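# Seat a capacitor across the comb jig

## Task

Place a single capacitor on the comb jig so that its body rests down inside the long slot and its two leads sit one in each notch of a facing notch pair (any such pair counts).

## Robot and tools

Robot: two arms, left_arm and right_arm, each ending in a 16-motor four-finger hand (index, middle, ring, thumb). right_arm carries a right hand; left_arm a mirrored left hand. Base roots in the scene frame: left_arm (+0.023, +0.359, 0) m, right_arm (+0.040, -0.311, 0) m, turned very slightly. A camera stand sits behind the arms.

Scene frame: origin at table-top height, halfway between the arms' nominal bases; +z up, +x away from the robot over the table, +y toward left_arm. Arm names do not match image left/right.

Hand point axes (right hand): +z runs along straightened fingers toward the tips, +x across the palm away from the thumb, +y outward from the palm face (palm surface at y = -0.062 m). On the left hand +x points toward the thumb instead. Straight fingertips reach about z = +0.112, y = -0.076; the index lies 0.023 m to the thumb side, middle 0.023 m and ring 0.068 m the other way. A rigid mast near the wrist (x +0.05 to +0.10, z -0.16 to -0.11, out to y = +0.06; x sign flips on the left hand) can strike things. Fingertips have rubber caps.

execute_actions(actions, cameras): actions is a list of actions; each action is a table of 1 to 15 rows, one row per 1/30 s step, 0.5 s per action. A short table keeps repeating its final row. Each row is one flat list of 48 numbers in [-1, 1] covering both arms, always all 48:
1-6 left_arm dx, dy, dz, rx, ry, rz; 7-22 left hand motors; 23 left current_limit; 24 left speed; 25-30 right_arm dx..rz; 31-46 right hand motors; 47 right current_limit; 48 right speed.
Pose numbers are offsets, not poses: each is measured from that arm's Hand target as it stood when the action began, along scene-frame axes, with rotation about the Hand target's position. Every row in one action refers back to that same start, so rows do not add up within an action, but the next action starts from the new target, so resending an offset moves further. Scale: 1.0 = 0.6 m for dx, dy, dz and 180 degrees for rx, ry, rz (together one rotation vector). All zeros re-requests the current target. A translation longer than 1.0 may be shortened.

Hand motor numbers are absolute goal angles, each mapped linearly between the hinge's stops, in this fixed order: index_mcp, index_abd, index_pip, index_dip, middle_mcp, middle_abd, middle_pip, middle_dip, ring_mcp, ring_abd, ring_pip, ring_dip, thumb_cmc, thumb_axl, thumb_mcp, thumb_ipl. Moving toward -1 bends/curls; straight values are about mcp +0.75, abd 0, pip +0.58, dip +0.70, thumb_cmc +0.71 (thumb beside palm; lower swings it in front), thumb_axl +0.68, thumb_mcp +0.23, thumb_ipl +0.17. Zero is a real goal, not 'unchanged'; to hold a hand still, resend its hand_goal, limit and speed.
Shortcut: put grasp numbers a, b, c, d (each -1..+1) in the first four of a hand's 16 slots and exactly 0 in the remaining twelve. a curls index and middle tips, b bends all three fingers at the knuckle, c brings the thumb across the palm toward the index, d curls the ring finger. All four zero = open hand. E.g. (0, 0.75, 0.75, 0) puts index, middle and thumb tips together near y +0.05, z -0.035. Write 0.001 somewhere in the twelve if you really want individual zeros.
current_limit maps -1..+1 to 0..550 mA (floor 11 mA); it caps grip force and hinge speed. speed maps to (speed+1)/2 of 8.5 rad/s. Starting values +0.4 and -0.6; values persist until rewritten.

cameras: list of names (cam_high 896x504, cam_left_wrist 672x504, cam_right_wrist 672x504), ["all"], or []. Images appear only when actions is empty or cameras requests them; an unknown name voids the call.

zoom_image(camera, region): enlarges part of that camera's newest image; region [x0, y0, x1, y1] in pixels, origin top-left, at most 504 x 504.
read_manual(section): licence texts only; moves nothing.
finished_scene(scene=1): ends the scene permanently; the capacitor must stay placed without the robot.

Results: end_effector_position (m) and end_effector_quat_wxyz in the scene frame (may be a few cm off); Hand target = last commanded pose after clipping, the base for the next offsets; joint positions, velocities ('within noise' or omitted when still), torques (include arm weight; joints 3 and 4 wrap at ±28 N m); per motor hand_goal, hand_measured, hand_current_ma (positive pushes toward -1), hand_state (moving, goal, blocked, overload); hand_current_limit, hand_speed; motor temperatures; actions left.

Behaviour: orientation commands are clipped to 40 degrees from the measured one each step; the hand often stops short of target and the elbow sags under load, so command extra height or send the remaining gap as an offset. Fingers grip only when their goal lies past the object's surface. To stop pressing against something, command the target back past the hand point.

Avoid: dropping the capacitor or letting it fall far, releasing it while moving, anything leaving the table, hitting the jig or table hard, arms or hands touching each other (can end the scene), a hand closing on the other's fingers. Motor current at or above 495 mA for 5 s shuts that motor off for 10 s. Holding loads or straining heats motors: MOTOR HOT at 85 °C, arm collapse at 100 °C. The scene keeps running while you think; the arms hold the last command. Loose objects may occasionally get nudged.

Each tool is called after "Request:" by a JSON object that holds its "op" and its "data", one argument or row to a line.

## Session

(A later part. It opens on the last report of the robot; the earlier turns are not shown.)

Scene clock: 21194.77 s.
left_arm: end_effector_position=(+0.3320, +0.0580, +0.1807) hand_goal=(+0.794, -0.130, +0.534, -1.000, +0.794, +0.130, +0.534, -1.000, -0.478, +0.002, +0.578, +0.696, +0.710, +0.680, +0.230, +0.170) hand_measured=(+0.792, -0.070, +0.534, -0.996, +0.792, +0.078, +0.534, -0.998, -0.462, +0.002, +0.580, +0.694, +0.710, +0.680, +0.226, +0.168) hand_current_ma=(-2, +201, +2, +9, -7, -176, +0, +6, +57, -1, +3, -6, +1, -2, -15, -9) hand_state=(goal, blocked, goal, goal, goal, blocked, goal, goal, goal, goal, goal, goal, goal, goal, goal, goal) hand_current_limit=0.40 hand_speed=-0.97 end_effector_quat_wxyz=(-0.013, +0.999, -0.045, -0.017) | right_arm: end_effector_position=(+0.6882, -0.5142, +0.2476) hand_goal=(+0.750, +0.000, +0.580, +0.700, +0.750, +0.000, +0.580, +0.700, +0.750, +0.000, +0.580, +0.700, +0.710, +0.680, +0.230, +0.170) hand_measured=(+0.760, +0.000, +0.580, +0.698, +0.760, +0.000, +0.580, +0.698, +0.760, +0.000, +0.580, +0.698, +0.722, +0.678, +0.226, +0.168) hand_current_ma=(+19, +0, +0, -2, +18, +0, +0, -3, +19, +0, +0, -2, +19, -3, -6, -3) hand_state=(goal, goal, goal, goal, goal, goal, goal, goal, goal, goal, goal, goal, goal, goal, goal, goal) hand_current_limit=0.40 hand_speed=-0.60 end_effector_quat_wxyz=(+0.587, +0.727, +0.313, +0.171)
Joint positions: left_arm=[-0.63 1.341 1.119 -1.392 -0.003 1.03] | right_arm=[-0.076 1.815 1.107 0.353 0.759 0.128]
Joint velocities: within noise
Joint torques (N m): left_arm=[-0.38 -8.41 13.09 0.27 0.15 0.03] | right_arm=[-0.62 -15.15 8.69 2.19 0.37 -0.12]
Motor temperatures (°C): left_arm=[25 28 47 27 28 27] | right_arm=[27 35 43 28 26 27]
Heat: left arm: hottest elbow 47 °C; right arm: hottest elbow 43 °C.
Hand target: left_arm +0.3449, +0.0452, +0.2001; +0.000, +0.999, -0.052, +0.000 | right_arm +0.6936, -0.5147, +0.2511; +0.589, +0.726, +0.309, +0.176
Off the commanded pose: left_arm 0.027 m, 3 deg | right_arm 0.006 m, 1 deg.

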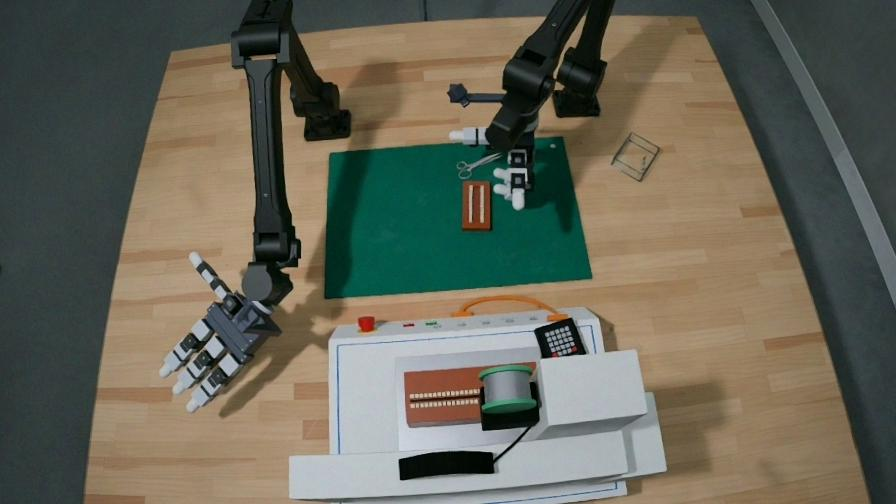

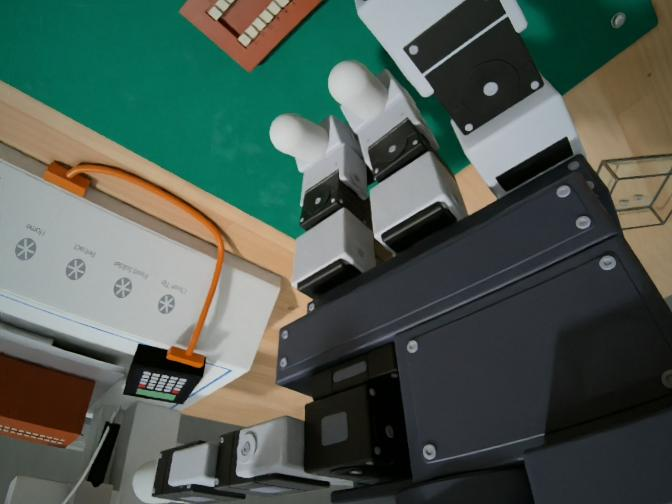

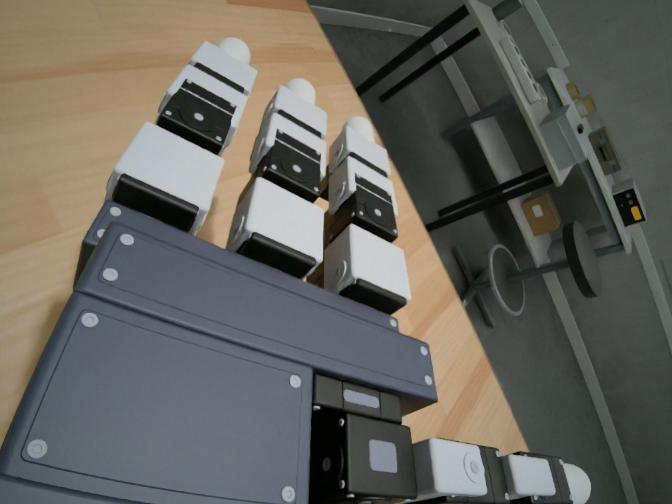

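Request:
{"op": "zoom_image", "data": {
  "camera": "cam_left_wrist",
  "region": [170, 0, 320, 100]
}}

Request:
{"op": "zoom_image", "data": {
  "camera": "cam_high",
  "region": [455, 172, 505, 237]
}}

Scaled by 3.360 from the camera's 672x504 image, which has a finer 960x720 frame.

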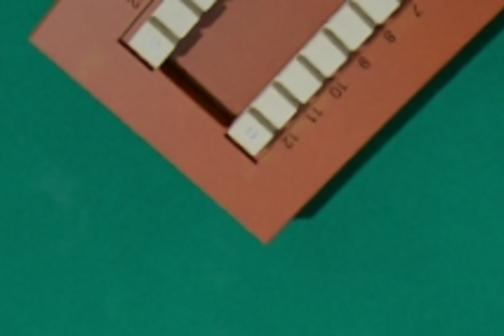

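Scaled by 7.754 from the camera's 896x504 image, which has a finer 1280x720 frame.

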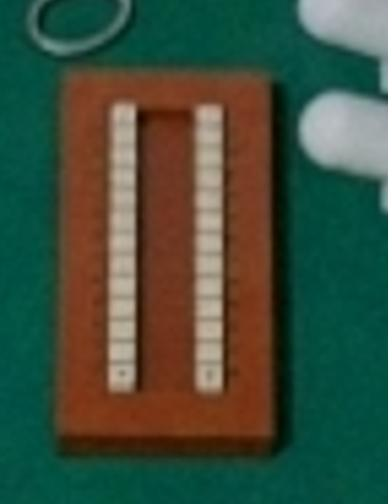

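Request:
{"op": "execute_actions", "data": {
  "actions": [
    [[-0.003,-0.0233,-0.0208,0,0,0,0.794,-0.13,0.533,-1,0.794,0.13,0.533,-1,-0.479,0.001,0.577,0.696,0.71,0.68,0.23,0.17,0.4,-0.97,0,0,0,0,0,0,0,0,0,0,0,0,0,0,0,0,0,0,0,0,0,0,0.4,-0.6]],
    [[-0.003,-0.0233,-0.0208,0,0,0,0.794,-0.13,0.533,-1,0.794,0.13,0.533,-1,-0.479,0.001,0.577,0.696,0.71,0.68,0.23,0.17,0.4,-0.97,0,0,0,0,0,0,0,0,0,0,0,0,0,0,0,0,0,0,0,0,0,0,0.4,-0.6]],
    [[-0.003,-0.0233,-0.0208,0,0,0,0.794,-0.13,0.533,-1,0.794,0.13,0.533,-1,-0.479,0.001,0.577,0.696,0.71,0.68,0.23,0.17,0.4,-0.97,0,0,0,0,0,0,0,0,0,0,0,0,0,0,0,0,0,0,0,0,0,0,0.4,-0.6]],
    [[-0.003,-0.0233,-0.0208,0,0,0,0.794,-0.13,0.533,-1,0.794,0.13,0.533,-1,-0.479,0.001,0.577,0.696,0.71,0.68,0.23,0.17,0.4,-0.97,0,0,0,0,0,0,0,0,0,0,0,0,0,0,0,0,0,0,0,0,0,0,0.4,-0.6]]
  ],
  "cameras": ["all"]
}}

Scene clock: 21345.93 s.
left_arm: end_effector_position=(+0.3280, +0.0019, +0.1389) hand_goal=(+0.794, -0.130, +0.534, -1.000, +0.794, +0.130, +0.534, -1.000, -0.478, +0.002, +0.578, +0.696, +0.710, +0.680, +0.230, +0.170) hand_measured=(+0.794, -0.070, +0.534, -0.996, +0.792, +0.078, +0.534, -0.998, -0.462, +0.002, +0.580, +0.694, +0.710, +0.680, +0.226, +0.168) hand_current_ma=(-2, +201, +2, +9, -7, -176, +0, +6, +57, -1, +3, -6, +1, -2, -15, -9) hand_state=(goal, blocked, goal, goal, goal, blocked, goal, goal, goal, goal, goal, goal, goal, goal, goal, goal) hand_current_limit=0.40 hand_speed=-0.97 end_effector_quat_wxyz=(-0.011, +0.998, -0.055, -0.014) | right_arm: end_effector_position=(+0.6882, -0.5142, +0.2476) hand_goal=(+0.750, +0.000, +0.580, +0.700, +0.750, +0.000, +0.580, +0.700, +0.750, +0.000, +0.580, +0.700, +0.710, +0.680, +0.230, +0.170) hand_measured=(+0.760, +0.000, +0.580, +0.698, +0.760, +0.000, +0.580, +0.698, +0.760, +0.000, +0.580, +0.698, +0.722, +0.678, +0.226, +0.168) hand_current_ma=(+19, +0, +0, -2, +18, +0, +0, -3, +19, +0, +0, -2, +19, -3, -6, -3) hand_state=(goal, goal, goal, goal, goal, goal, goal, goal, goal, goal, goal, goal, goal, goal, goal, goal) hand_current_limit=0.40 hand_speed=-0.60 end_effector_quat_wxyz=(+0.587, +0.727, +0.313, +0.171)
Joint positions: left_arm=[-0.745 1.455 1.119 -1.27 0 0.935] | right_arm=[-0.076 1.815 1.107 0.353 0.759 0.128]
Joint torques (N m): left_arm=[-0.62 -10.05 11.32 0.66 0.05 -0.18] | right_arm=[-0.91 -14.92 8.83 2.1 0.39 -0.09]
Heat: left arm: hottest elbow 48 °C; right arm: hottest elbow 43 °C.
Hand target: left_arm +0.3378, -0.0107, +0.1502; +0.000, +0.999, -0.052, +0.000 | right_arm +0.6936, -0.5147, +0.2511; +0.589, +0.726, +0.309, +0.176
Off the commanded pose: left_arm 0.020 m, 2 deg | right_arm 0.006 m, 1 deg.

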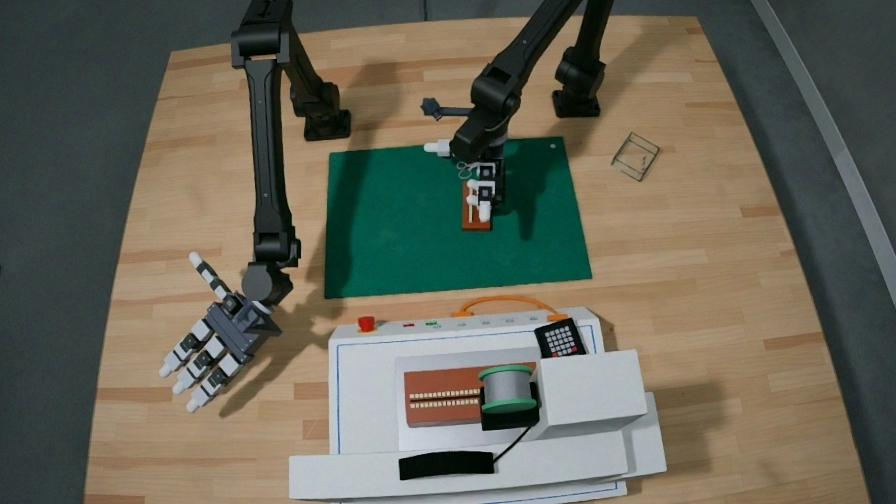

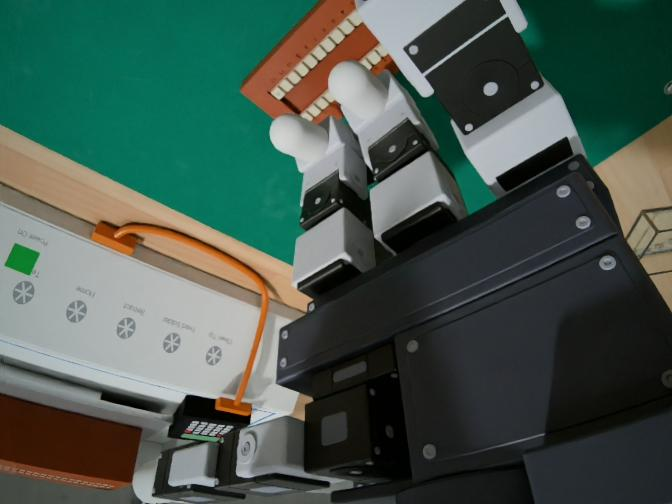

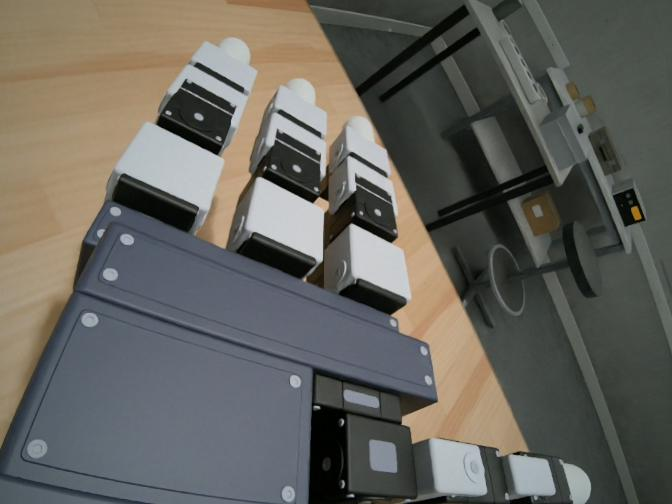

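Request:
{"op": "zoom_image", "data": {
  "camera": "cam_left_wrist",
  "region": [230, 0, 430, 160]
}}

Request:
{"op": "zoom_image", "data": {
  "camera": "cam_high",
  "region": [450, 160, 520, 240]
}}

Scaled by 2.520 from the camera's 672x504 image, which has a finer 960x720 frame.

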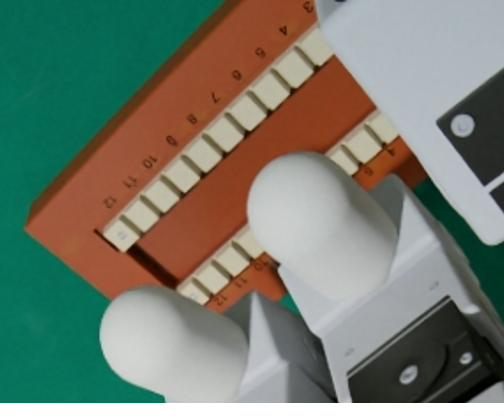

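Scaled by 6.300 from the camera's 896x504 image, which has a finer 1280x720 frame.

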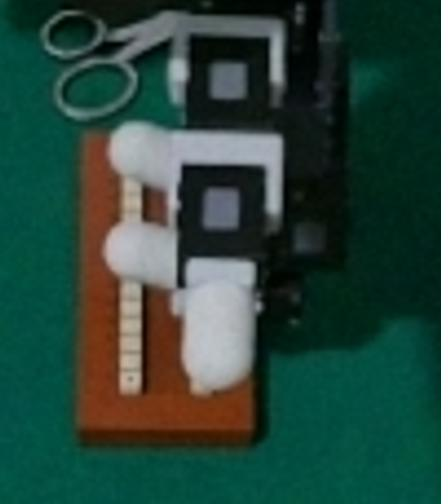

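Request:
{"op": "execute_actions", "data": {
  "actions": [
    [[-0.0069,-0.0007,-0.0268,0,0,0,0.794,-0.13,0.533,-1,0.794,0.13,0.533,-1,-0.479,0.001,0.577,0.696,0.71,0.68,0.23,0.17,0.4,-0.97,0,0,0,0,0,0,0,0,0,0,0,0,0,0,0,0,0,0,0,0,0,0,0.4,-0.6]],
    [[-0.0069,-0.0007,-0.0268,0,0,0,0.794,-0.13,0.533,-1,0.794,0.13,0.533,-1,-0.479,0.001,0.577,0.696,0.71,0.68,0.23,0.17,0.4,-0.97,0,0,0,0,0,0,0,0,0,0,0,0,0,0,0,0,0,0,0,0,0,0,0.4,-0.6]]
  ],
  "cameras": ["cam_high","cam_left_wrist"]
}}

Request:
{"op": "zoom_image", "data": {
  "camera": "cam_left_wrist",
  "region": [230, 30, 430, 190]
}}

Request:
{"op": "zoom_image", "data": {
  "camera": "cam_high",
  "region": [450, 160, 520, 240]
}}

Scene clock: 21413.03 s.
left_arm: end_effector_position=(+0.3292, -0.0063, +0.1196) hand_goal=(+0.794, -0.130, +0.534, -1.000, +0.794, +0.130, +0.534, -1.000, -0.478, +0.002, +0.578, +0.696, +0.710, +0.680, +0.230, +0.170) hand_measured=(+0.794, -0.070, +0.534, -0.996, +0.792, +0.078, +0.534, -0.998, -0.462, +0.002, +0.580, +0.694, +0.710, +0.680, +0.226, +0.168) hand_current_ma=(-2, +201, +2, +9, -7, -176, +0, +6, +57, -1, +3, -6, +1, -2, -15, -9) hand_state=(goal, blocked, goal, goal, goal, blocked, goal, goal, goal, goal, goal, goal, goal, goal, goal, goal) hand_current_limit=0.40 hand_speed=-0.97 end_effector_quat_wxyz=(-0.001, +0.999, -0.054, -0.002) | right_arm: end_effector_position=(+0.6882, -0.5142, +0.2476) hand_goal=(+0.750, +0.000, +0.580, +0.700, +0.750, +0.000, +0.580, +0.700, +0.750, +0.000, +0.580, +0.700, +0.710, +0.680, +0.230, +0.170) hand_measured=(+0.760, +0.000, +0.580, +0.698, +0.760, +0.000, +0.580, +0.698, +0.760, +0.000, +0.580, +0.698, +0.722, +0.678, +0.226, +0.168) hand_current_ma=(+19, +0, +0, -2, +18, +0, +0, -3, +19, +0, +0, -2, +19, -3, -6, -3) hand_state=(goal, goal, goal, goal, goal, goal, goal, goal, goal, goal, goal, goal, goal, goal, goal, goal) hand_current_limit=0.40 hand_speed=-0.60 end_effector_quat_wxyz=(+0.587, +0.727, +0.313, +0.171)
Joint positions: left_arm=[-0.759 1.473 1.079 -1.182 0 0.92] | right_arm=[-0.076 1.815 1.107 0.353 0.759 0.128]
Joint torques (N m): left_arm=[-0.85 -10.05 8.76 0.76 0.04 -0.16] | right_arm=[-0.91 -15.33 8.75 2.06 0.4 -0.1]
Heat: left arm: hottest elbow 46 °C; right arm: hottest elbow 43 °C.
Hand target: left_arm +0.3295, -0.0116, +0.1181; +0.000, +0.999, -0.053, +0.000 | right_arm +0.6936, -0.5147, +0.2511; +0.589, +0.726, +0.309, +0.176
Off the commanded pose: left_arm 0.005 m, 0 deg | right_arm 0.006 m, 1 deg.
Images, in order (width x height): cam_high 896x504, cam_left_wrist 672x504.

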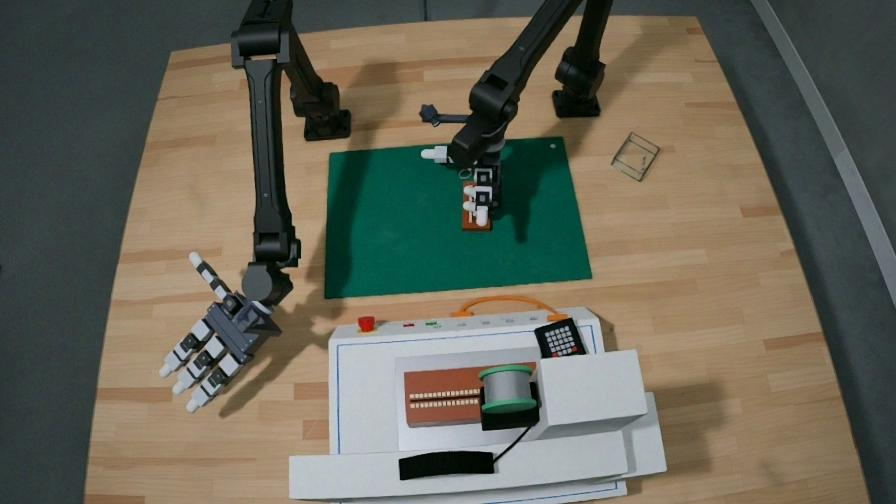

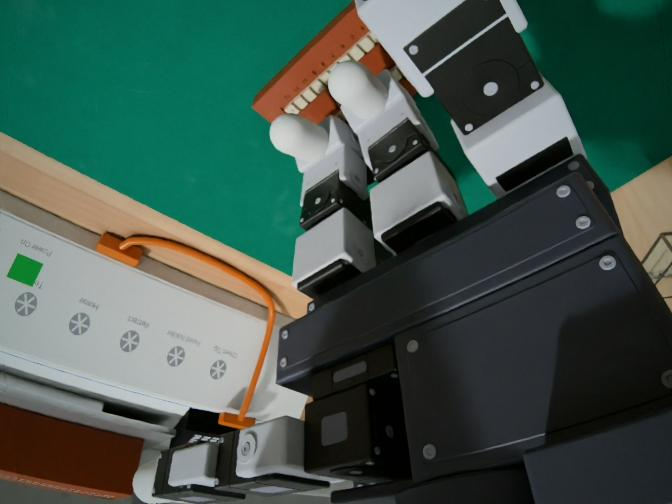

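Scaled by 2.520 from the camera's 672x504 image, which has a finer 960x720 frame.

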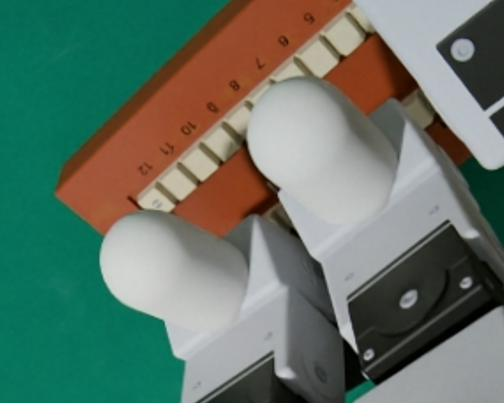

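Scaled by 6.300 from the camera's 896x504 image, which has a finer 1280x720 frame.

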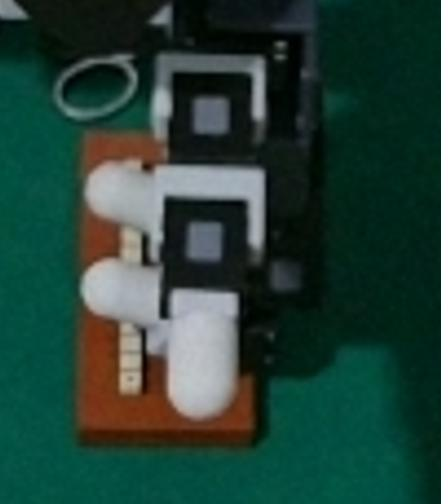

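Request:
{"op": "zoom_image", "data": {
  "camera": "cam_left_wrist",
  "region": [240, 60, 340, 140]
}}

Request:
{"op": "zoom_image", "data": {
  "camera": "cam_left_wrist",
  "region": [320, 0, 440, 100]
}}

Scaled by 5.040 from the camera's 672x504 image, which has a finer 960x720 frame.

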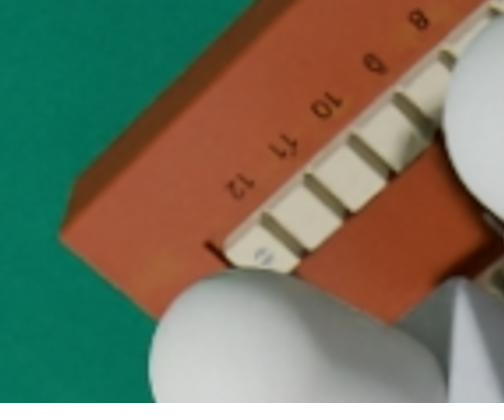

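Scaled by 4.200 from the camera's 672x504 image, which has a finer 960x720 frame.

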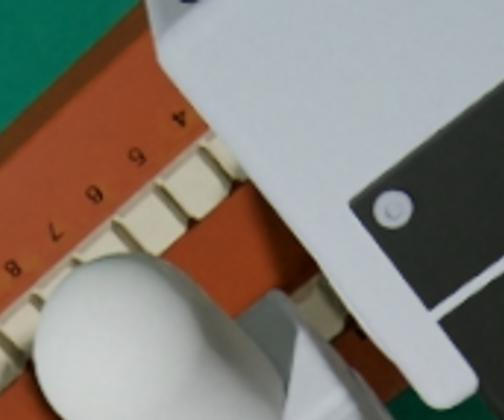

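Request:
{"op": "execute_actions", "data": {
  "actions": [
    [[-0.0058,-0.013,-0.0167,0,0,0,0.794,-0.13,0.533,-1,0.794,0.13,0.533,-1,-0.479,0.001,0.577,0.696,0.71,0.68,0.23,0.17,0.4,-0.97,0,0,0,0,0,0,0,0,0,0,0,0,0,0,0,0,0,0,0,0,0,0,0.4,-0.6]]
  ],
  "cameras": ["cam_high","cam_left_wrist"]
}}

Request:
{"op": "zoom_image", "data": {
  "camera": "cam_left_wrist",
  "region": [240, 0, 440, 160]
}}

Request:
{"op": "zoom_image", "data": {
  "camera": "cam_high",
  "region": [450, 160, 520, 240]
}}

Scene clock: 21473.77 s.
left_arm: end_effector_position=(+0.3258, -0.0151, +0.1113) hand_goal=(+0.794, -0.130, +0.534, -1.000, +0.794, +0.130, +0.534, -1.000, -0.478, +0.002, +0.578, +0.696, +0.710, +0.680, +0.230, +0.170) hand_measured=(+0.794, -0.070, +0.534, -0.996, +0.792, +0.078, +0.534, -0.998, -0.462, +0.002, +0.580, +0.694, +0.710, +0.680, +0.226, +0.168) hand_current_ma=(-2, +201, +2, +9, -7, -176, +0, +6, +57, -1, +3, -6, +1, -2, -15, -9) hand_state=(goal, blocked, goal, goal, goal, blocked, goal, goal, goal, goal, goal, goal, goal, goal, goal, goal) hand_current_limit=0.40 hand_speed=-0.97 end_effector_quat_wxyz=(+0.000, +0.999, -0.055, -0.001) | right_arm: end_effector_position=(+0.6882, -0.5142, +0.2476) hand_goal=(+0.750, +0.000, +0.580, +0.700, +0.750, +0.000, +0.580, +0.700, +0.750, +0.000, +0.580, +0.700, +0.710, +0.680, +0.230, +0.170) hand_measured=(+0.760, +0.000, +0.580, +0.698, +0.760, +0.000, +0.580, +0.698, +0.760, +0.000, +0.580, +0.698, +0.722, +0.678, +0.226, +0.168) hand_current_ma=(+19, +0, +0, -2, +18, +0, +0, -3, +19, +0, +0, -2, +19, -3, -6, -3) hand_state=(goal, goal, goal, goal, goal, goal, goal, goal, goal, goal, goal, goal, goal, goal, goal, goal) hand_current_limit=0.40 hand_speed=-0.60 end_effector_quat_wxyz=(+0.587, +0.727, +0.313, +0.171)
Joint positions: left_arm=[-0.78 1.489 1.072 -1.155 0 0.9] | right_arm=[-0.076 1.815 1.107 0.353 0.759 0.128]
Joint torques (N m): left_arm=[-0.73 -10.11 8.54 0.77 0.03 -0.17] | right_arm=[-1.03 -14.92 8.68 2.14 0.39 -0.11]
Heat: left arm: hottest elbow 44 °C; right arm: hottest elbow 43 °C.
Hand target: left_arm +0.3261, -0.0194, +0.1082; +0.000, +0.999, -0.052, +0.000 | right_arm +0.6936, -0.5147, +0.2511; +0.589, +0.726, +0.309, +0.176
Off the commanded pose: left_arm 0.005 m, 0 deg | right_arm 0.006 m, 1 deg.
Images, in order (width x height): cam_high 896x504, cam_left_wrist 672x504.

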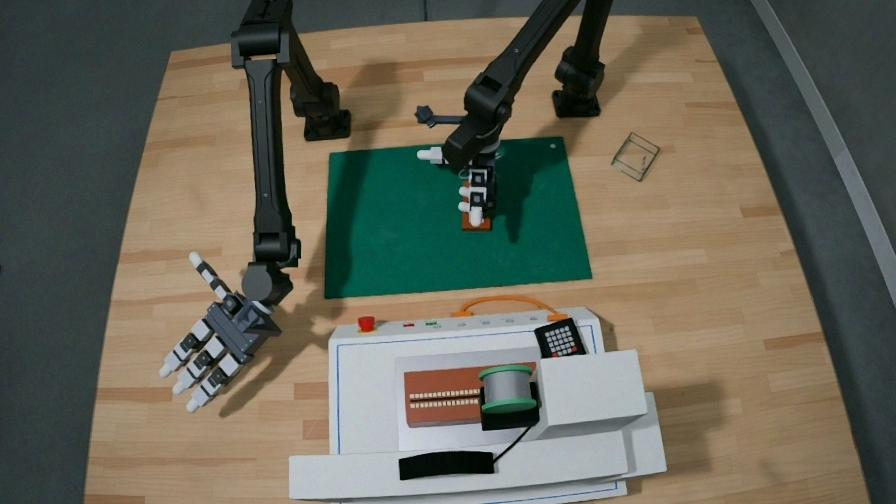

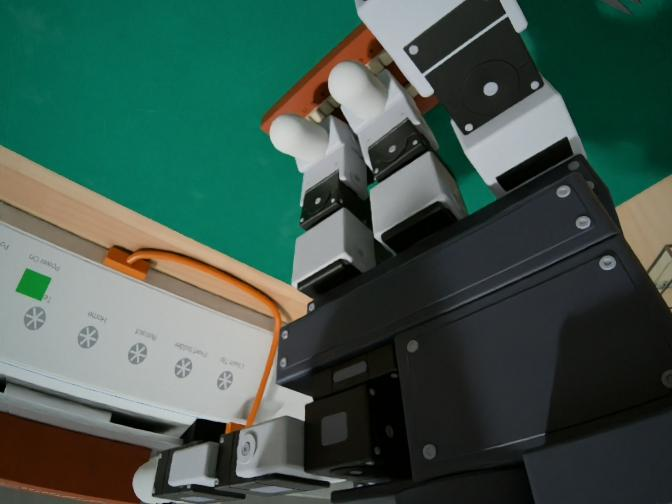

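Scaled by 2.520 from the camera's 672x504 image, which has a finer 960x720 frame.

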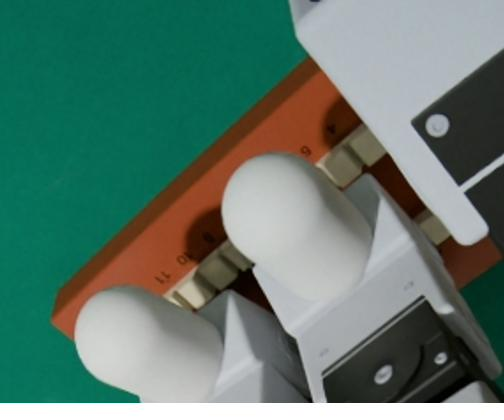

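Scaled by 6.300 from the camera's 896x504 image, which has a finer 1280x720 frame.

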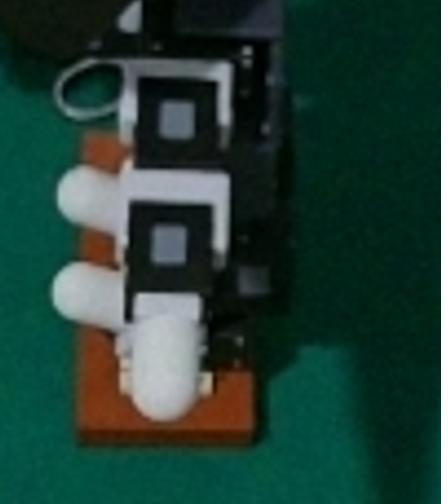

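Request:
{"op": "zoom_image", "data": {
  "camera": "cam_left_wrist",
  "region": [290, 60, 350, 130]
}}

Request:
{"op": "zoom_image", "data": {
  "camera": "cam_left_wrist",
  "region": [350, 30, 440, 110]
}}

Scaled by 7.200 from the camera's 672x504 image, which has a finer 960x720 frame.

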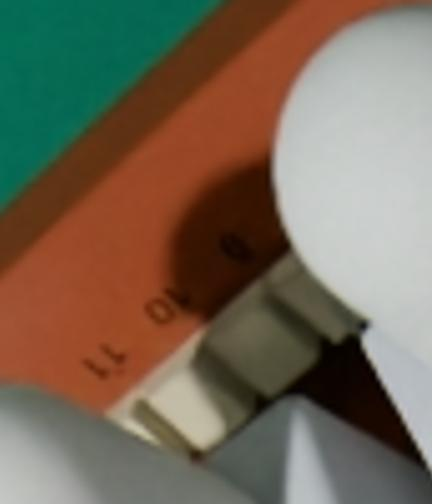

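Scaled by 5.600 from the camera's 672x504 image, which has a finer 960x720 frame.

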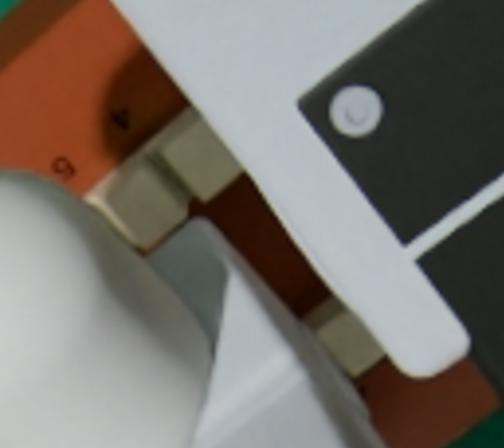

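Request:
{"op": "execute_actions", "data": {
  "actions": [
    [[0,0.0015,-0.0095,0,0,0,0.794,-0.13,0.533,-1,0.794,0.13,0.533,-1,-0.479,0.001,0.577,0.696,0.71,0.68,0.23,0.17,0.4,-0.97,0,0,0,0,0,0,0,0,0,0,0,0,0,0,0,0,0,0,0,0,0,0,0.4,-0.6]]
  ],
  "cameras": ["cam_left_wrist"]
}}

Request:
{"op": "zoom_image", "data": {
  "camera": "cam_left_wrist",
  "region": [290, 60, 350, 130]
}}

Request:
{"op": "zoom_image", "data": {
  "camera": "cam_left_wrist",
  "region": [350, 30, 440, 110]
}}

Scene clock: 21522.23 s.
left_arm: end_effector_position=(+0.3257, -0.0149, +0.1067) hand_goal=(+0.794, -0.130, +0.534, -1.000, +0.794, +0.130, +0.534, -1.000, -0.478, +0.002, +0.578, +0.696, +0.710, +0.680, +0.230, +0.170) hand_measured=(+0.794, -0.070, +0.534, -0.996, +0.792, +0.078, +0.534, -0.998, -0.462, +0.002, +0.580, +0.694, +0.710, +0.680, +0.226, +0.168) hand_current_ma=(-2, +201, +2, +9, -7, -176, +0, +6, +57, -1, +3, -6, +1, -2, -15, -9) hand_state=(goal, blocked, goal, goal, goal, blocked, goal, goal, goal, goal, goal, goal, goal, goal, goal, goal) hand_current_limit=0.40 hand_speed=-0.97 end_effector_quat_wxyz=(+0.001, +0.999, -0.054, +0.000) | right_arm: end_effector_position=(+0.6882, -0.5142, +0.2476) hand_goal=(+0.750, +0.000, +0.580, +0.700, +0.750, +0.000, +0.580, +0.700, +0.750, +0.000, +0.580, +0.700, +0.710, +0.680, +0.230, +0.170) hand_measured=(+0.760, +0.000, +0.580, +0.698, +0.760, +0.000, +0.580, +0.698, +0.760, +0.000, +0.580, +0.698, +0.722, +0.678, +0.226, +0.168) hand_current_ma=(+19, +0, +0, -2, +18, +0, +0, -3, +19, +0, +0, -2, +19, -3, -6, -3) hand_state=(goal, goal, goal, goal, goal, goal, goal, goal, goal, goal, goal, goal, goal, goal, goal, goal) hand_current_limit=0.40 hand_speed=-0.60 end_effector_quat_wxyz=(+0.587, +0.727, +0.313, +0.171)
Joint positions: left_arm=[-0.78 1.492 1.062 -1.14 0 0.9] | right_arm=[-0.076 1.815 1.107 0.353 0.759 0.128]
Joint torques (N m): left_arm=[-0.62 -10.05 8.42 0.77 0.03 -0.15] | right_arm=[-0.73 -15.27 8.81 2.06 0.39 -0.1]
Heat: left arm: hottest elbow 43 °C; right arm: hottest elbow 43 °C.
Hand target: left_arm +0.3261, -0.0185, +0.1025; +0.000, +0.999, -0.052, +0.000 | right_arm +0.6936, -0.5147, +0.2511; +0.589, +0.726, +0.309, +0.176
Off the commanded pose: left_arm 0.006 m, 0 deg | right_arm 0.006 m, 1 deg.
Images, in order (width x height): cam_left_wrist 672x504.

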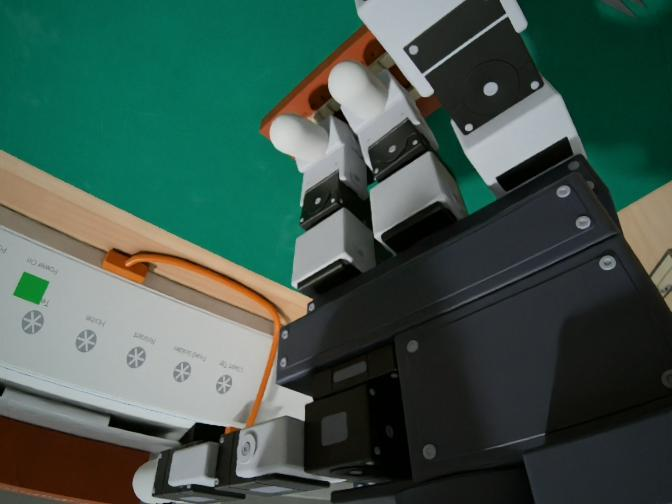

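Scaled by 7.200 from the camera's 672x504 image, which has a finer 960x720 frame.

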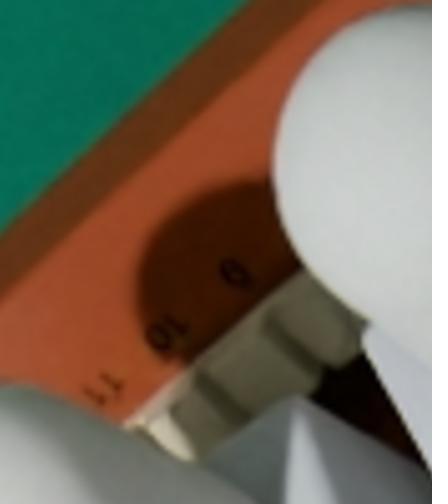

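Scaled by 5.600 from the camera's 672x504 image, which has a finer 960x720 frame.

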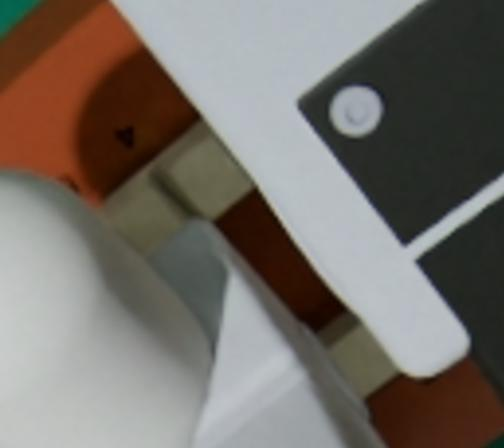

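Request:
{"op": "execute_actions", "data": {
  "actions": [
    [[0,0,-0.008,0,0,0,0.794,-0.13,0.533,-1,0.794,0.13,0.533,-1,-0.479,0.001,0.577,0.696,0.71,0.68,0.23,0.17,0.4,-0.97,0,0,0,0,0,0,0,0,0,0,0,0,0,0,0,0,0,0,0,0,0,0,0.4,-0.6]]
  ],
  "cameras": ["cam_left_wrist"]
}}

Request:
{"op": "zoom_image", "data": {
  "camera": "cam_left_wrist",
  "region": [290, 60, 350, 130]
}}

Request:
{"op": "zoom_image", "data": {
  "camera": "cam_left_wrist",
  "region": [350, 30, 440, 110]
}}

Scene clock: 21532.83 s.
left_arm: end_effector_position=(+0.3260, -0.0153, +0.1035) hand_goal=(+0.794, -0.130, +0.534, -1.000, +0.794, +0.130, +0.534, -1.000, -0.478, +0.002, +0.578, +0.696, +0.710, +0.680, +0.230, +0.170) hand_measured=(+0.794, -0.070, +0.534, -0.996, +0.792, +0.078, +0.534, -0.998, -0.462, +0.002, +0.580, +0.694, +0.710, +0.680, +0.226, +0.168) hand_current_ma=(-2, +201, +2, +9, -5, -176, +0, +6, +57, -1, +3, -6, +1, -2, -15, -9) hand_state=(goal, blocked, goal, goal, goal, blocked, goal, goal, goal, goal, goal, goal, goal, goal, goal, goal) hand_current_limit=0.40 hand_speed=-0.97 end_effector_quat_wxyz=(+0.001, +0.999, -0.054, +0.001) | right_arm: end_effector_position=(+0.6882, -0.5142, +0.2476) hand_goal=(+0.750, +0.000, +0.580, +0.700, +0.750, +0.000, +0.580, +0.700, +0.750, +0.000, +0.580, +0.700, +0.710, +0.680, +0.230, +0.170) hand_measured=(+0.760, +0.000, +0.580, +0.698, +0.760, +0.000, +0.580, +0.698, +0.760, +0.000, +0.580, +0.698, +0.722, +0.678, +0.226, +0.168) hand_current_ma=(+19, +0, +0, -2, +18, +0, +0, -3, +19, +0, +0, -2, +19, -3, -6, -3) hand_state=(goal, goal, goal, goal, goal, goal, goal, goal, goal, goal, goal, goal, goal, goal, goal, goal) hand_current_limit=0.40 hand_speed=-0.60 end_effector_quat_wxyz=(+0.587, +0.727, +0.313, +0.171)
Joint positions: left_arm=[-0.78 1.496 1.056 -1.127 0 0.9] | right_arm=[-0.076 1.815 1.107 0.353 0.759 0.128]
Joint torques (N m): left_arm=[-0.67 -9.88 8.28 0.81 0.02 -0.16] | right_arm=[-0.67 -14.86 8.77 2.09 0.42 -0.09]
Heat: left arm: hottest elbow 43 °C; right arm: hottest elbow 43 °C.
Hand target: left_arm +0.3260, -0.0185, +0.0977; +0.000, +0.999, -0.052, +0.000 | right_arm +0.6936, -0.5147, +0.2511; +0.589, +0.726, +0.309, +0.176
Off the commanded pose: left_arm 0.007 m, 0 deg | right_arm 0.006 m, 1 deg.
Images, in order (width x height): cam_left_wrist 672x504.

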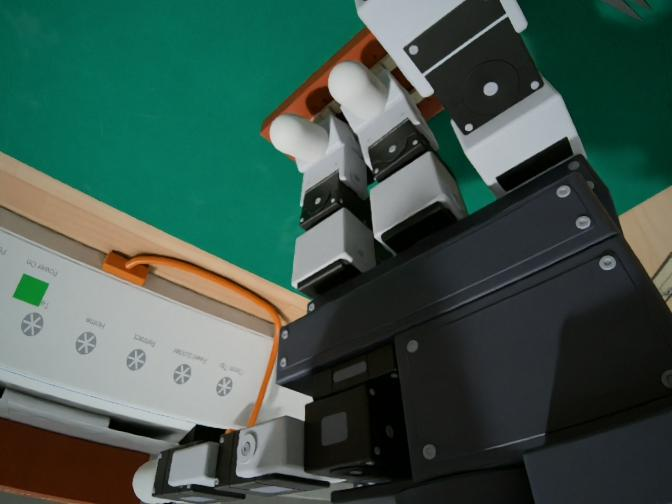

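Scaled by 7.200 from the camera's 672x504 image, which has a finer 960x720 frame.

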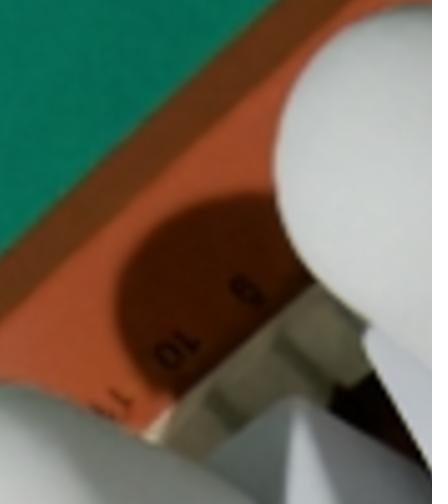

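Scaled by 5.600 from the camera's 672x504 image, which has a finer 960x720 frame.

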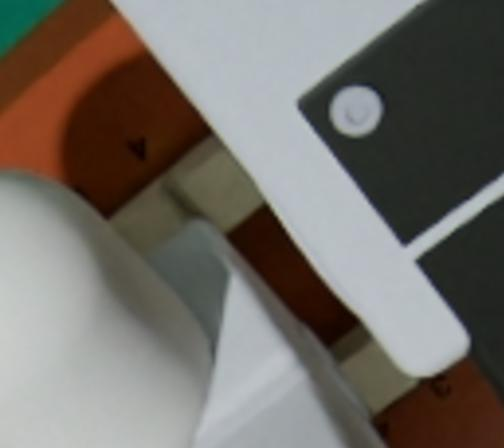

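Request:
{"op": "execute_actions", "data": {
  "actions": [
    [[0,0,-0.006,0,0,0,0.794,-0.13,0.533,-1,0.794,0.13,0.533,-1,-0.479,0.001,0.577,0.696,0.71,0.68,0.23,0.17,0.4,-0.97,0,0,0,0,0,0,0,0,0,0,0,0,0,0,0,0,0,0,0,0,0,0,0.4,-0.6]]
  ],
  "cameras": ["cam_left_wrist"]
}}

Request:
{"op": "zoom_image", "data": {
  "camera": "cam_left_wrist",
  "region": [290, 60, 350, 130]
}}

Request:
{"op": "zoom_image", "data": {
  "camera": "cam_left_wrist",
  "region": [350, 30, 440, 110]
}}

Scene clock: 21545.23 s.
left_arm: end_effector_position=(+0.3273, -0.0165, +0.1040) hand_goal=(+0.794, -0.130, +0.534, -1.000, +0.794, +0.130, +0.534, -1.000, -0.478, +0.002, +0.578, +0.696, +0.710, +0.680, +0.230, +0.170) hand_measured=(+0.794, -0.070, +0.534, -0.996, +0.794, +0.078, +0.534, -0.998, -0.462, +0.002, +0.580, +0.694, +0.710, +0.680, +0.226, +0.168) hand_current_ma=(-2, +201, +2, +9, +2, -176, +1, +6, +57, -1, +3, -6, +1, -2, -15, -9) hand_state=(goal, blocked, goal, goal, goal, blocked, goal, goal, goal, goal, goal, goal, goal, goal, goal, goal) hand_current_limit=0.40 hand_speed=-0.97 end_effector_quat_wxyz=(+0.004, +0.999, -0.054, +0.004) | right_arm: end_effector_position=(+0.6882, -0.5142, +0.2476) hand_goal=(+0.750, +0.000, +0.580, +0.700, +0.750, +0.000, +0.580, +0.700, +0.750, +0.000, +0.580, +0.700, +0.710, +0.680, +0.230, +0.170) hand_measured=(+0.760, +0.000, +0.580, +0.698, +0.760, +0.000, +0.580, +0.698, +0.760, +0.000, +0.580, +0.698, +0.722, +0.678, +0.226, +0.168) hand_current_ma=(+19, +0, +0, -2, +18, +0, +0, -3, +19, +0, +0, -2, +19, -3, -6, -3) hand_state=(goal, goal, goal, goal, goal, goal, goal, goal, goal, goal, goal, goal, goal, goal, goal, goal) hand_current_limit=0.40 hand_speed=-0.60 end_effector_quat_wxyz=(+0.587, +0.727, +0.313, +0.171)
Joint positions: left_arm=[-0.78 1.496 1.056 -1.12 0 0.9] | right_arm=[-0.076 1.815 1.107 0.353 0.759 0.128]
Joint torques (N m): left_arm=[-0.62 -9.52 7.82 0.92 0.02 -0.16] | right_arm=[-0.67 -15.15 8.79 2.06 0.37 -0.07]
Heat: left arm: hottest elbow 43 °C; right arm: hottest elbow 43 °C.
Hand target: left_arm +0.3261, -0.0185, +0.0941; +0.000, +0.999, -0.052, +0.000 | right_arm +0.6936, -0.5147, +0.2511; +0.589, +0.726, +0.309, +0.176
Off the commanded pose: left_arm 0.010 m, 1 deg | right_arm 0.006 m, 1 deg.
Images, in order (width x height): cam_left_wrist 672x504.

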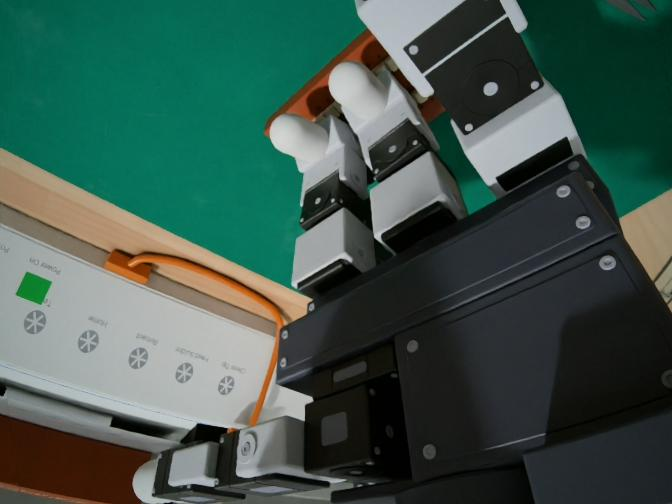

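Scaled by 7.200 from the camera's 672x504 image, which has a finer 960x720 frame.

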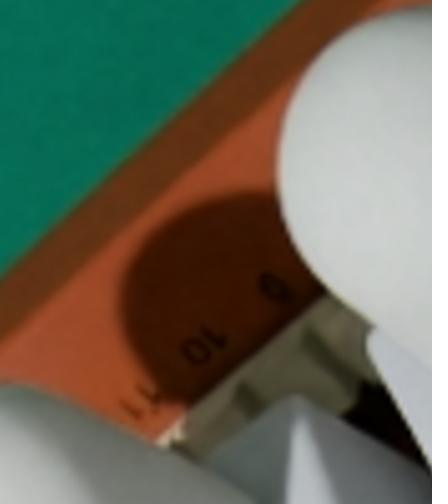

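Scaled by 5.600 from the camera's 672x504 image, which has a finer 960x720 frame.

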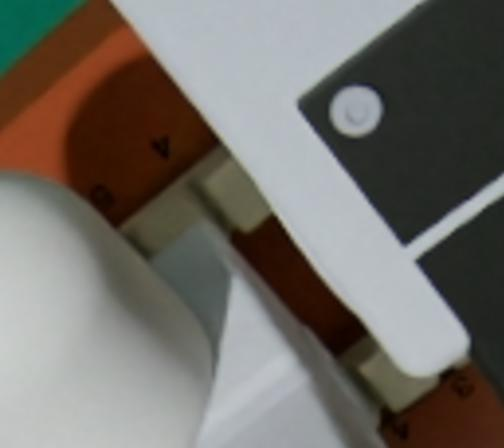

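Request:
{"op": "execute_actions", "data": {
  "actions": [
    [[0,0,-0.002,0,0,0,0.794,-0.13,0.533,-1,0.794,0.13,0.533,-1,-0.479,0.001,0.577,0.696,0.71,0.68,0.23,0.17,0.4,-0.97,0,0,0,0,0,0,0,0,0,0,0,0,0,0,0,0,0,0,0,0,0,0,0.4,-0.6]]
  ],
  "cameras": ["cam_left_wrist"]
}}

Scene clock: 21565.83 s.
left_arm: end_effector_position=(+0.3273, -0.0165, +0.1037) hand_goal=(+0.794, -0.130, +0.534, -1.000, +0.794, +0.130, +0.534, -1.000, -0.478, +0.002, +0.578, +0.696, +0.710, +0.680, +0.230, +0.170) hand_measured=(+0.794, -0.070, +0.534, -0.996, +0.796, +0.078, +0.536, -0.998, -0.462, +0.002, +0.580, +0.694, +0.710, +0.680, +0.226, +0.168) hand_current_ma=(-2, +201, +2, +9, +5, -176, +5, +6, +57, -1, +3, -6, +1, -2, -15, -9) hand_state=(goal, blocked, goal, goal, goal, blocked, goal, goal, goal, goal, goal, goal, goal, goal, goal, goal) hand_current_limit=0.40 hand_speed=-0.97 end_effector_quat_wxyz=(+0.004, +0.999, -0.054, +0.004) | right_arm: end_effector_position=(+0.6882, -0.5142, +0.2476) hand_goal=(+0.750, +0.000, +0.580, +0.700, +0.750, +0.000, +0.580, +0.700, +0.750, +0.000, +0.580, +0.700, +0.710, +0.680, +0.230, +0.170) hand_measured=(+0.760, +0.000, +0.580, +0.698, +0.760, +0.000, +0.580, +0.698, +0.760, +0.000, +0.580, +0.698, +0.722, +0.678, +0.226, +0.168) hand_current_ma=(+19, +0, +0, -2, +18, +0, +0, -3, +19, +0, +0, -2, +19, -3, -6, -3) hand_state=(goal, goal, goal, goal, goal, goal, goal, goal, goal, goal, goal, goal, goal, goal, goal, goal) hand_current_limit=0.40 hand_speed=-0.60 end_effector_quat_wxyz=(+0.587, +0.727, +0.313, +0.171)
Joint positions: left_arm=[-0.78 1.496 1.056 -1.119 0 0.9] | right_arm=[-0.076 1.815 1.107 0.353 0.759 0.128]
Joint torques (N m): left_arm=[-0.5 -9.52 7.76 1.01 0.03 -0.16] | right_arm=[-0.67 -15.15 8.8 2.06 0.4 -0.09]
Motor temperatures (°C): left_arm=[25 29 42 27 28 27] | right_arm=[27 35 43 28 26 27]
Heat: left arm: hottest elbow 42 °C; right arm: hottest elbow 43 °C.
Hand target: left_arm +0.3260, -0.0185, +0.0929; +0.000, +0.999, -0.052, +0.000 | right_arm +0.6936, -0.5147, +0.2511; +0.589, +0.726, +0.309, +0.176
Off the commanded pose: left_arm 0.011 m, 1 deg | right_arm 0.006 m, 1 deg.
Images, in order (width x height): cam_left_wrist 672x504.

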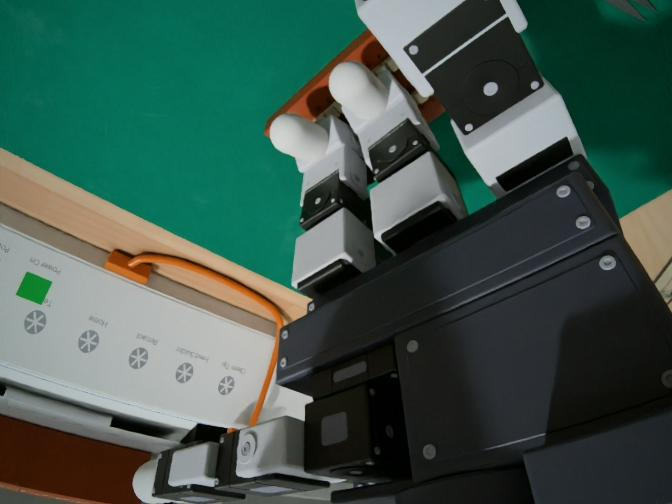

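Request:
{"op": "zoom_image", "data": {
  "camera": "cam_left_wrist",
  "region": [310, 80, 390, 160]
}}

Request:
{"op": "zoom_image", "data": {
  "camera": "cam_left_wrist",
  "region": [350, 10, 450, 120]
}}

Scaled by 6.300 from the camera's 672x504 image, which has a finer 960x720 frame.

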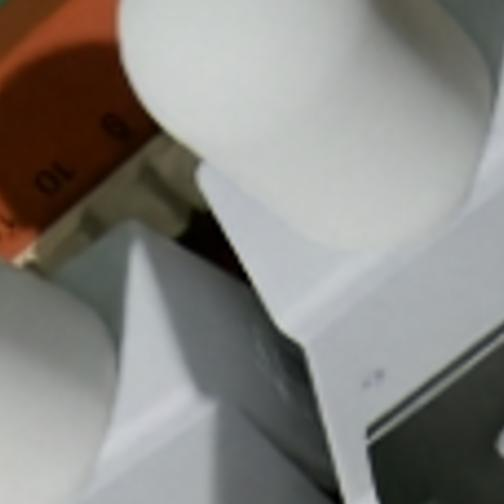

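Scaled by 4.582 from the camera's 672x504 image, which has a finer 960x720 frame.

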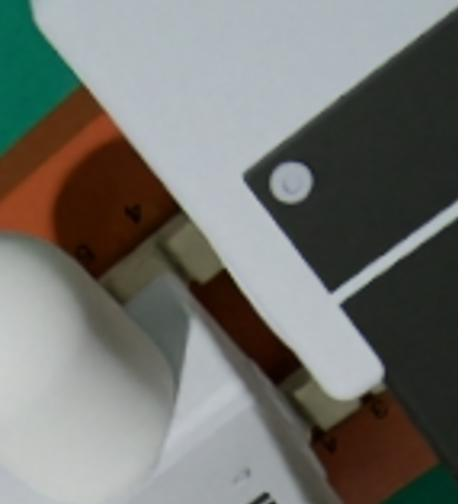

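Request:
{"op": "execute_actions", "data": {
  "actions": [
    [[0,0,-0.004,0,0,0,0.794,-0.13,0.533,-1,0.794,0.13,0.533,-1,-0.479,0.001,0.577,0.696,0.71,0.68,0.23,0.17,0.4,-0.97,0,0,0,0,0,0,0,0,0,0,0,0,0,0,0,0,0,0,0,0,0,0,0.4,-0.6]]
  ],
  "cameras": ["cam_left_wrist"]
}}

Request:
{"op": "zoom_image", "data": {
  "camera": "cam_left_wrist",
  "region": [290, 60, 350, 130]
}}

Scene clock: 21626.80 s.
left_arm: end_effector_position=(+0.3274, -0.0167, +0.1036) hand_goal=(+0.794, -0.130, +0.534, -1.000, +0.794, +0.130, +0.534, -1.000, -0.478, +0.002, +0.578, +0.696, +0.710, +0.680, +0.230, +0.170) hand_measured=(+0.794, -0.070, +0.534, -0.996, +0.798, +0.078, +0.538, -0.998, -0.462, +0.002, +0.580, +0.694, +0.710, +0.680, +0.226, +0.168) hand_current_ma=(+1, +200, +2, +9, +14, -176, +13, +6, +57, -1, +3, -6, +1, -2, -15, -9) hand_state=(goal, blocked, goal, goal, goal, blocked, goal, goal, goal, goal, goal, goal, goal, goal, goal, goal) hand_current_limit=0.40 hand_speed=-0.97 end_effector_quat_wxyz=(+0.005, +0.998, -0.054, +0.005) | right_arm: end_effector_position=(+0.6882, -0.5142, +0.2476) hand_goal=(+0.750, +0.000, +0.580, +0.700, +0.750, +0.000, +0.580, +0.700, +0.750, +0.000, +0.580, +0.700, +0.710, +0.680, +0.230, +0.170) hand_measured=(+0.760, +0.000, +0.580, +0.698, +0.760, +0.000, +0.580, +0.698, +0.760, +0.000, +0.580, +0.698, +0.722, +0.678, +0.226, +0.168) hand_current_ma=(+19, +0, +0, -2, +18, +0, +0, -3, +19, +0, +0, -2, +19, -3, -6, -3) hand_state=(goal, goal, goal, goal, goal, goal, goal, goal, goal, goal, goal, goal, goal, goal, goal, goal) hand_current_limit=0.40 hand_speed=-0.60 end_effector_quat_wxyz=(+0.587, +0.727, +0.313, +0.171)
Joint positions: left_arm=[-0.78 1.496 1.055 -1.117 0.001 0.9] | right_arm=[-0.076 1.815 1.107 0.353 0.759 0.128]
Joint torques (N m): left_arm=[-0.62 -9.23 7.51 1.16 0 -0.16] | right_arm=[-1.14 -14.74 8.81 2.03 0.37 -0.08]
Heat: left arm: hottest elbow 41 °C; right arm: hottest elbow 43 °C.
Hand target: left_arm +0.3261, -0.0185, +0.0906; +0.000, +0.999, -0.052, +0.000 | right_arm +0.6936, -0.5147, +0.2511; +0.589, +0.726, +0.309, +0.176
Off the commanded pose: left_arm 0.013 m, 1 deg | right_arm 0.006 m, 1 deg.
Images, in order (width x height): cam_left_wrist 672x504.

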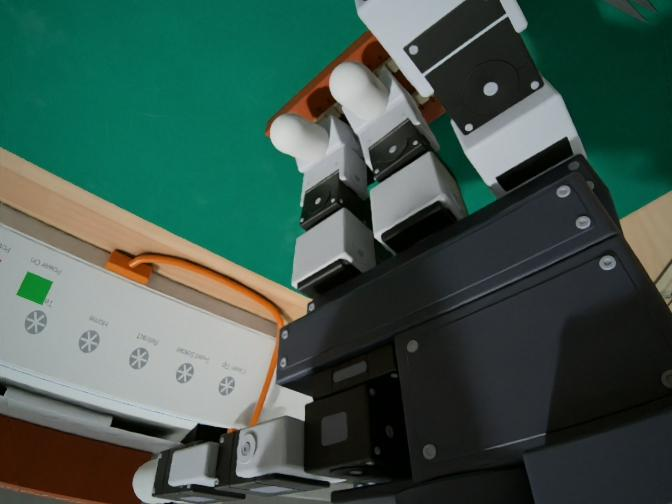

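Scaled by 7.200 from the camera's 672x504 image, which has a finer 960x720 frame.

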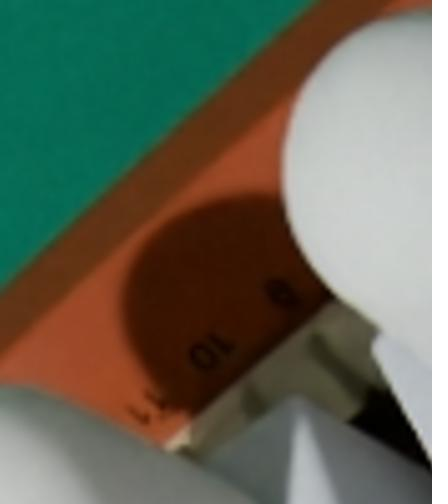

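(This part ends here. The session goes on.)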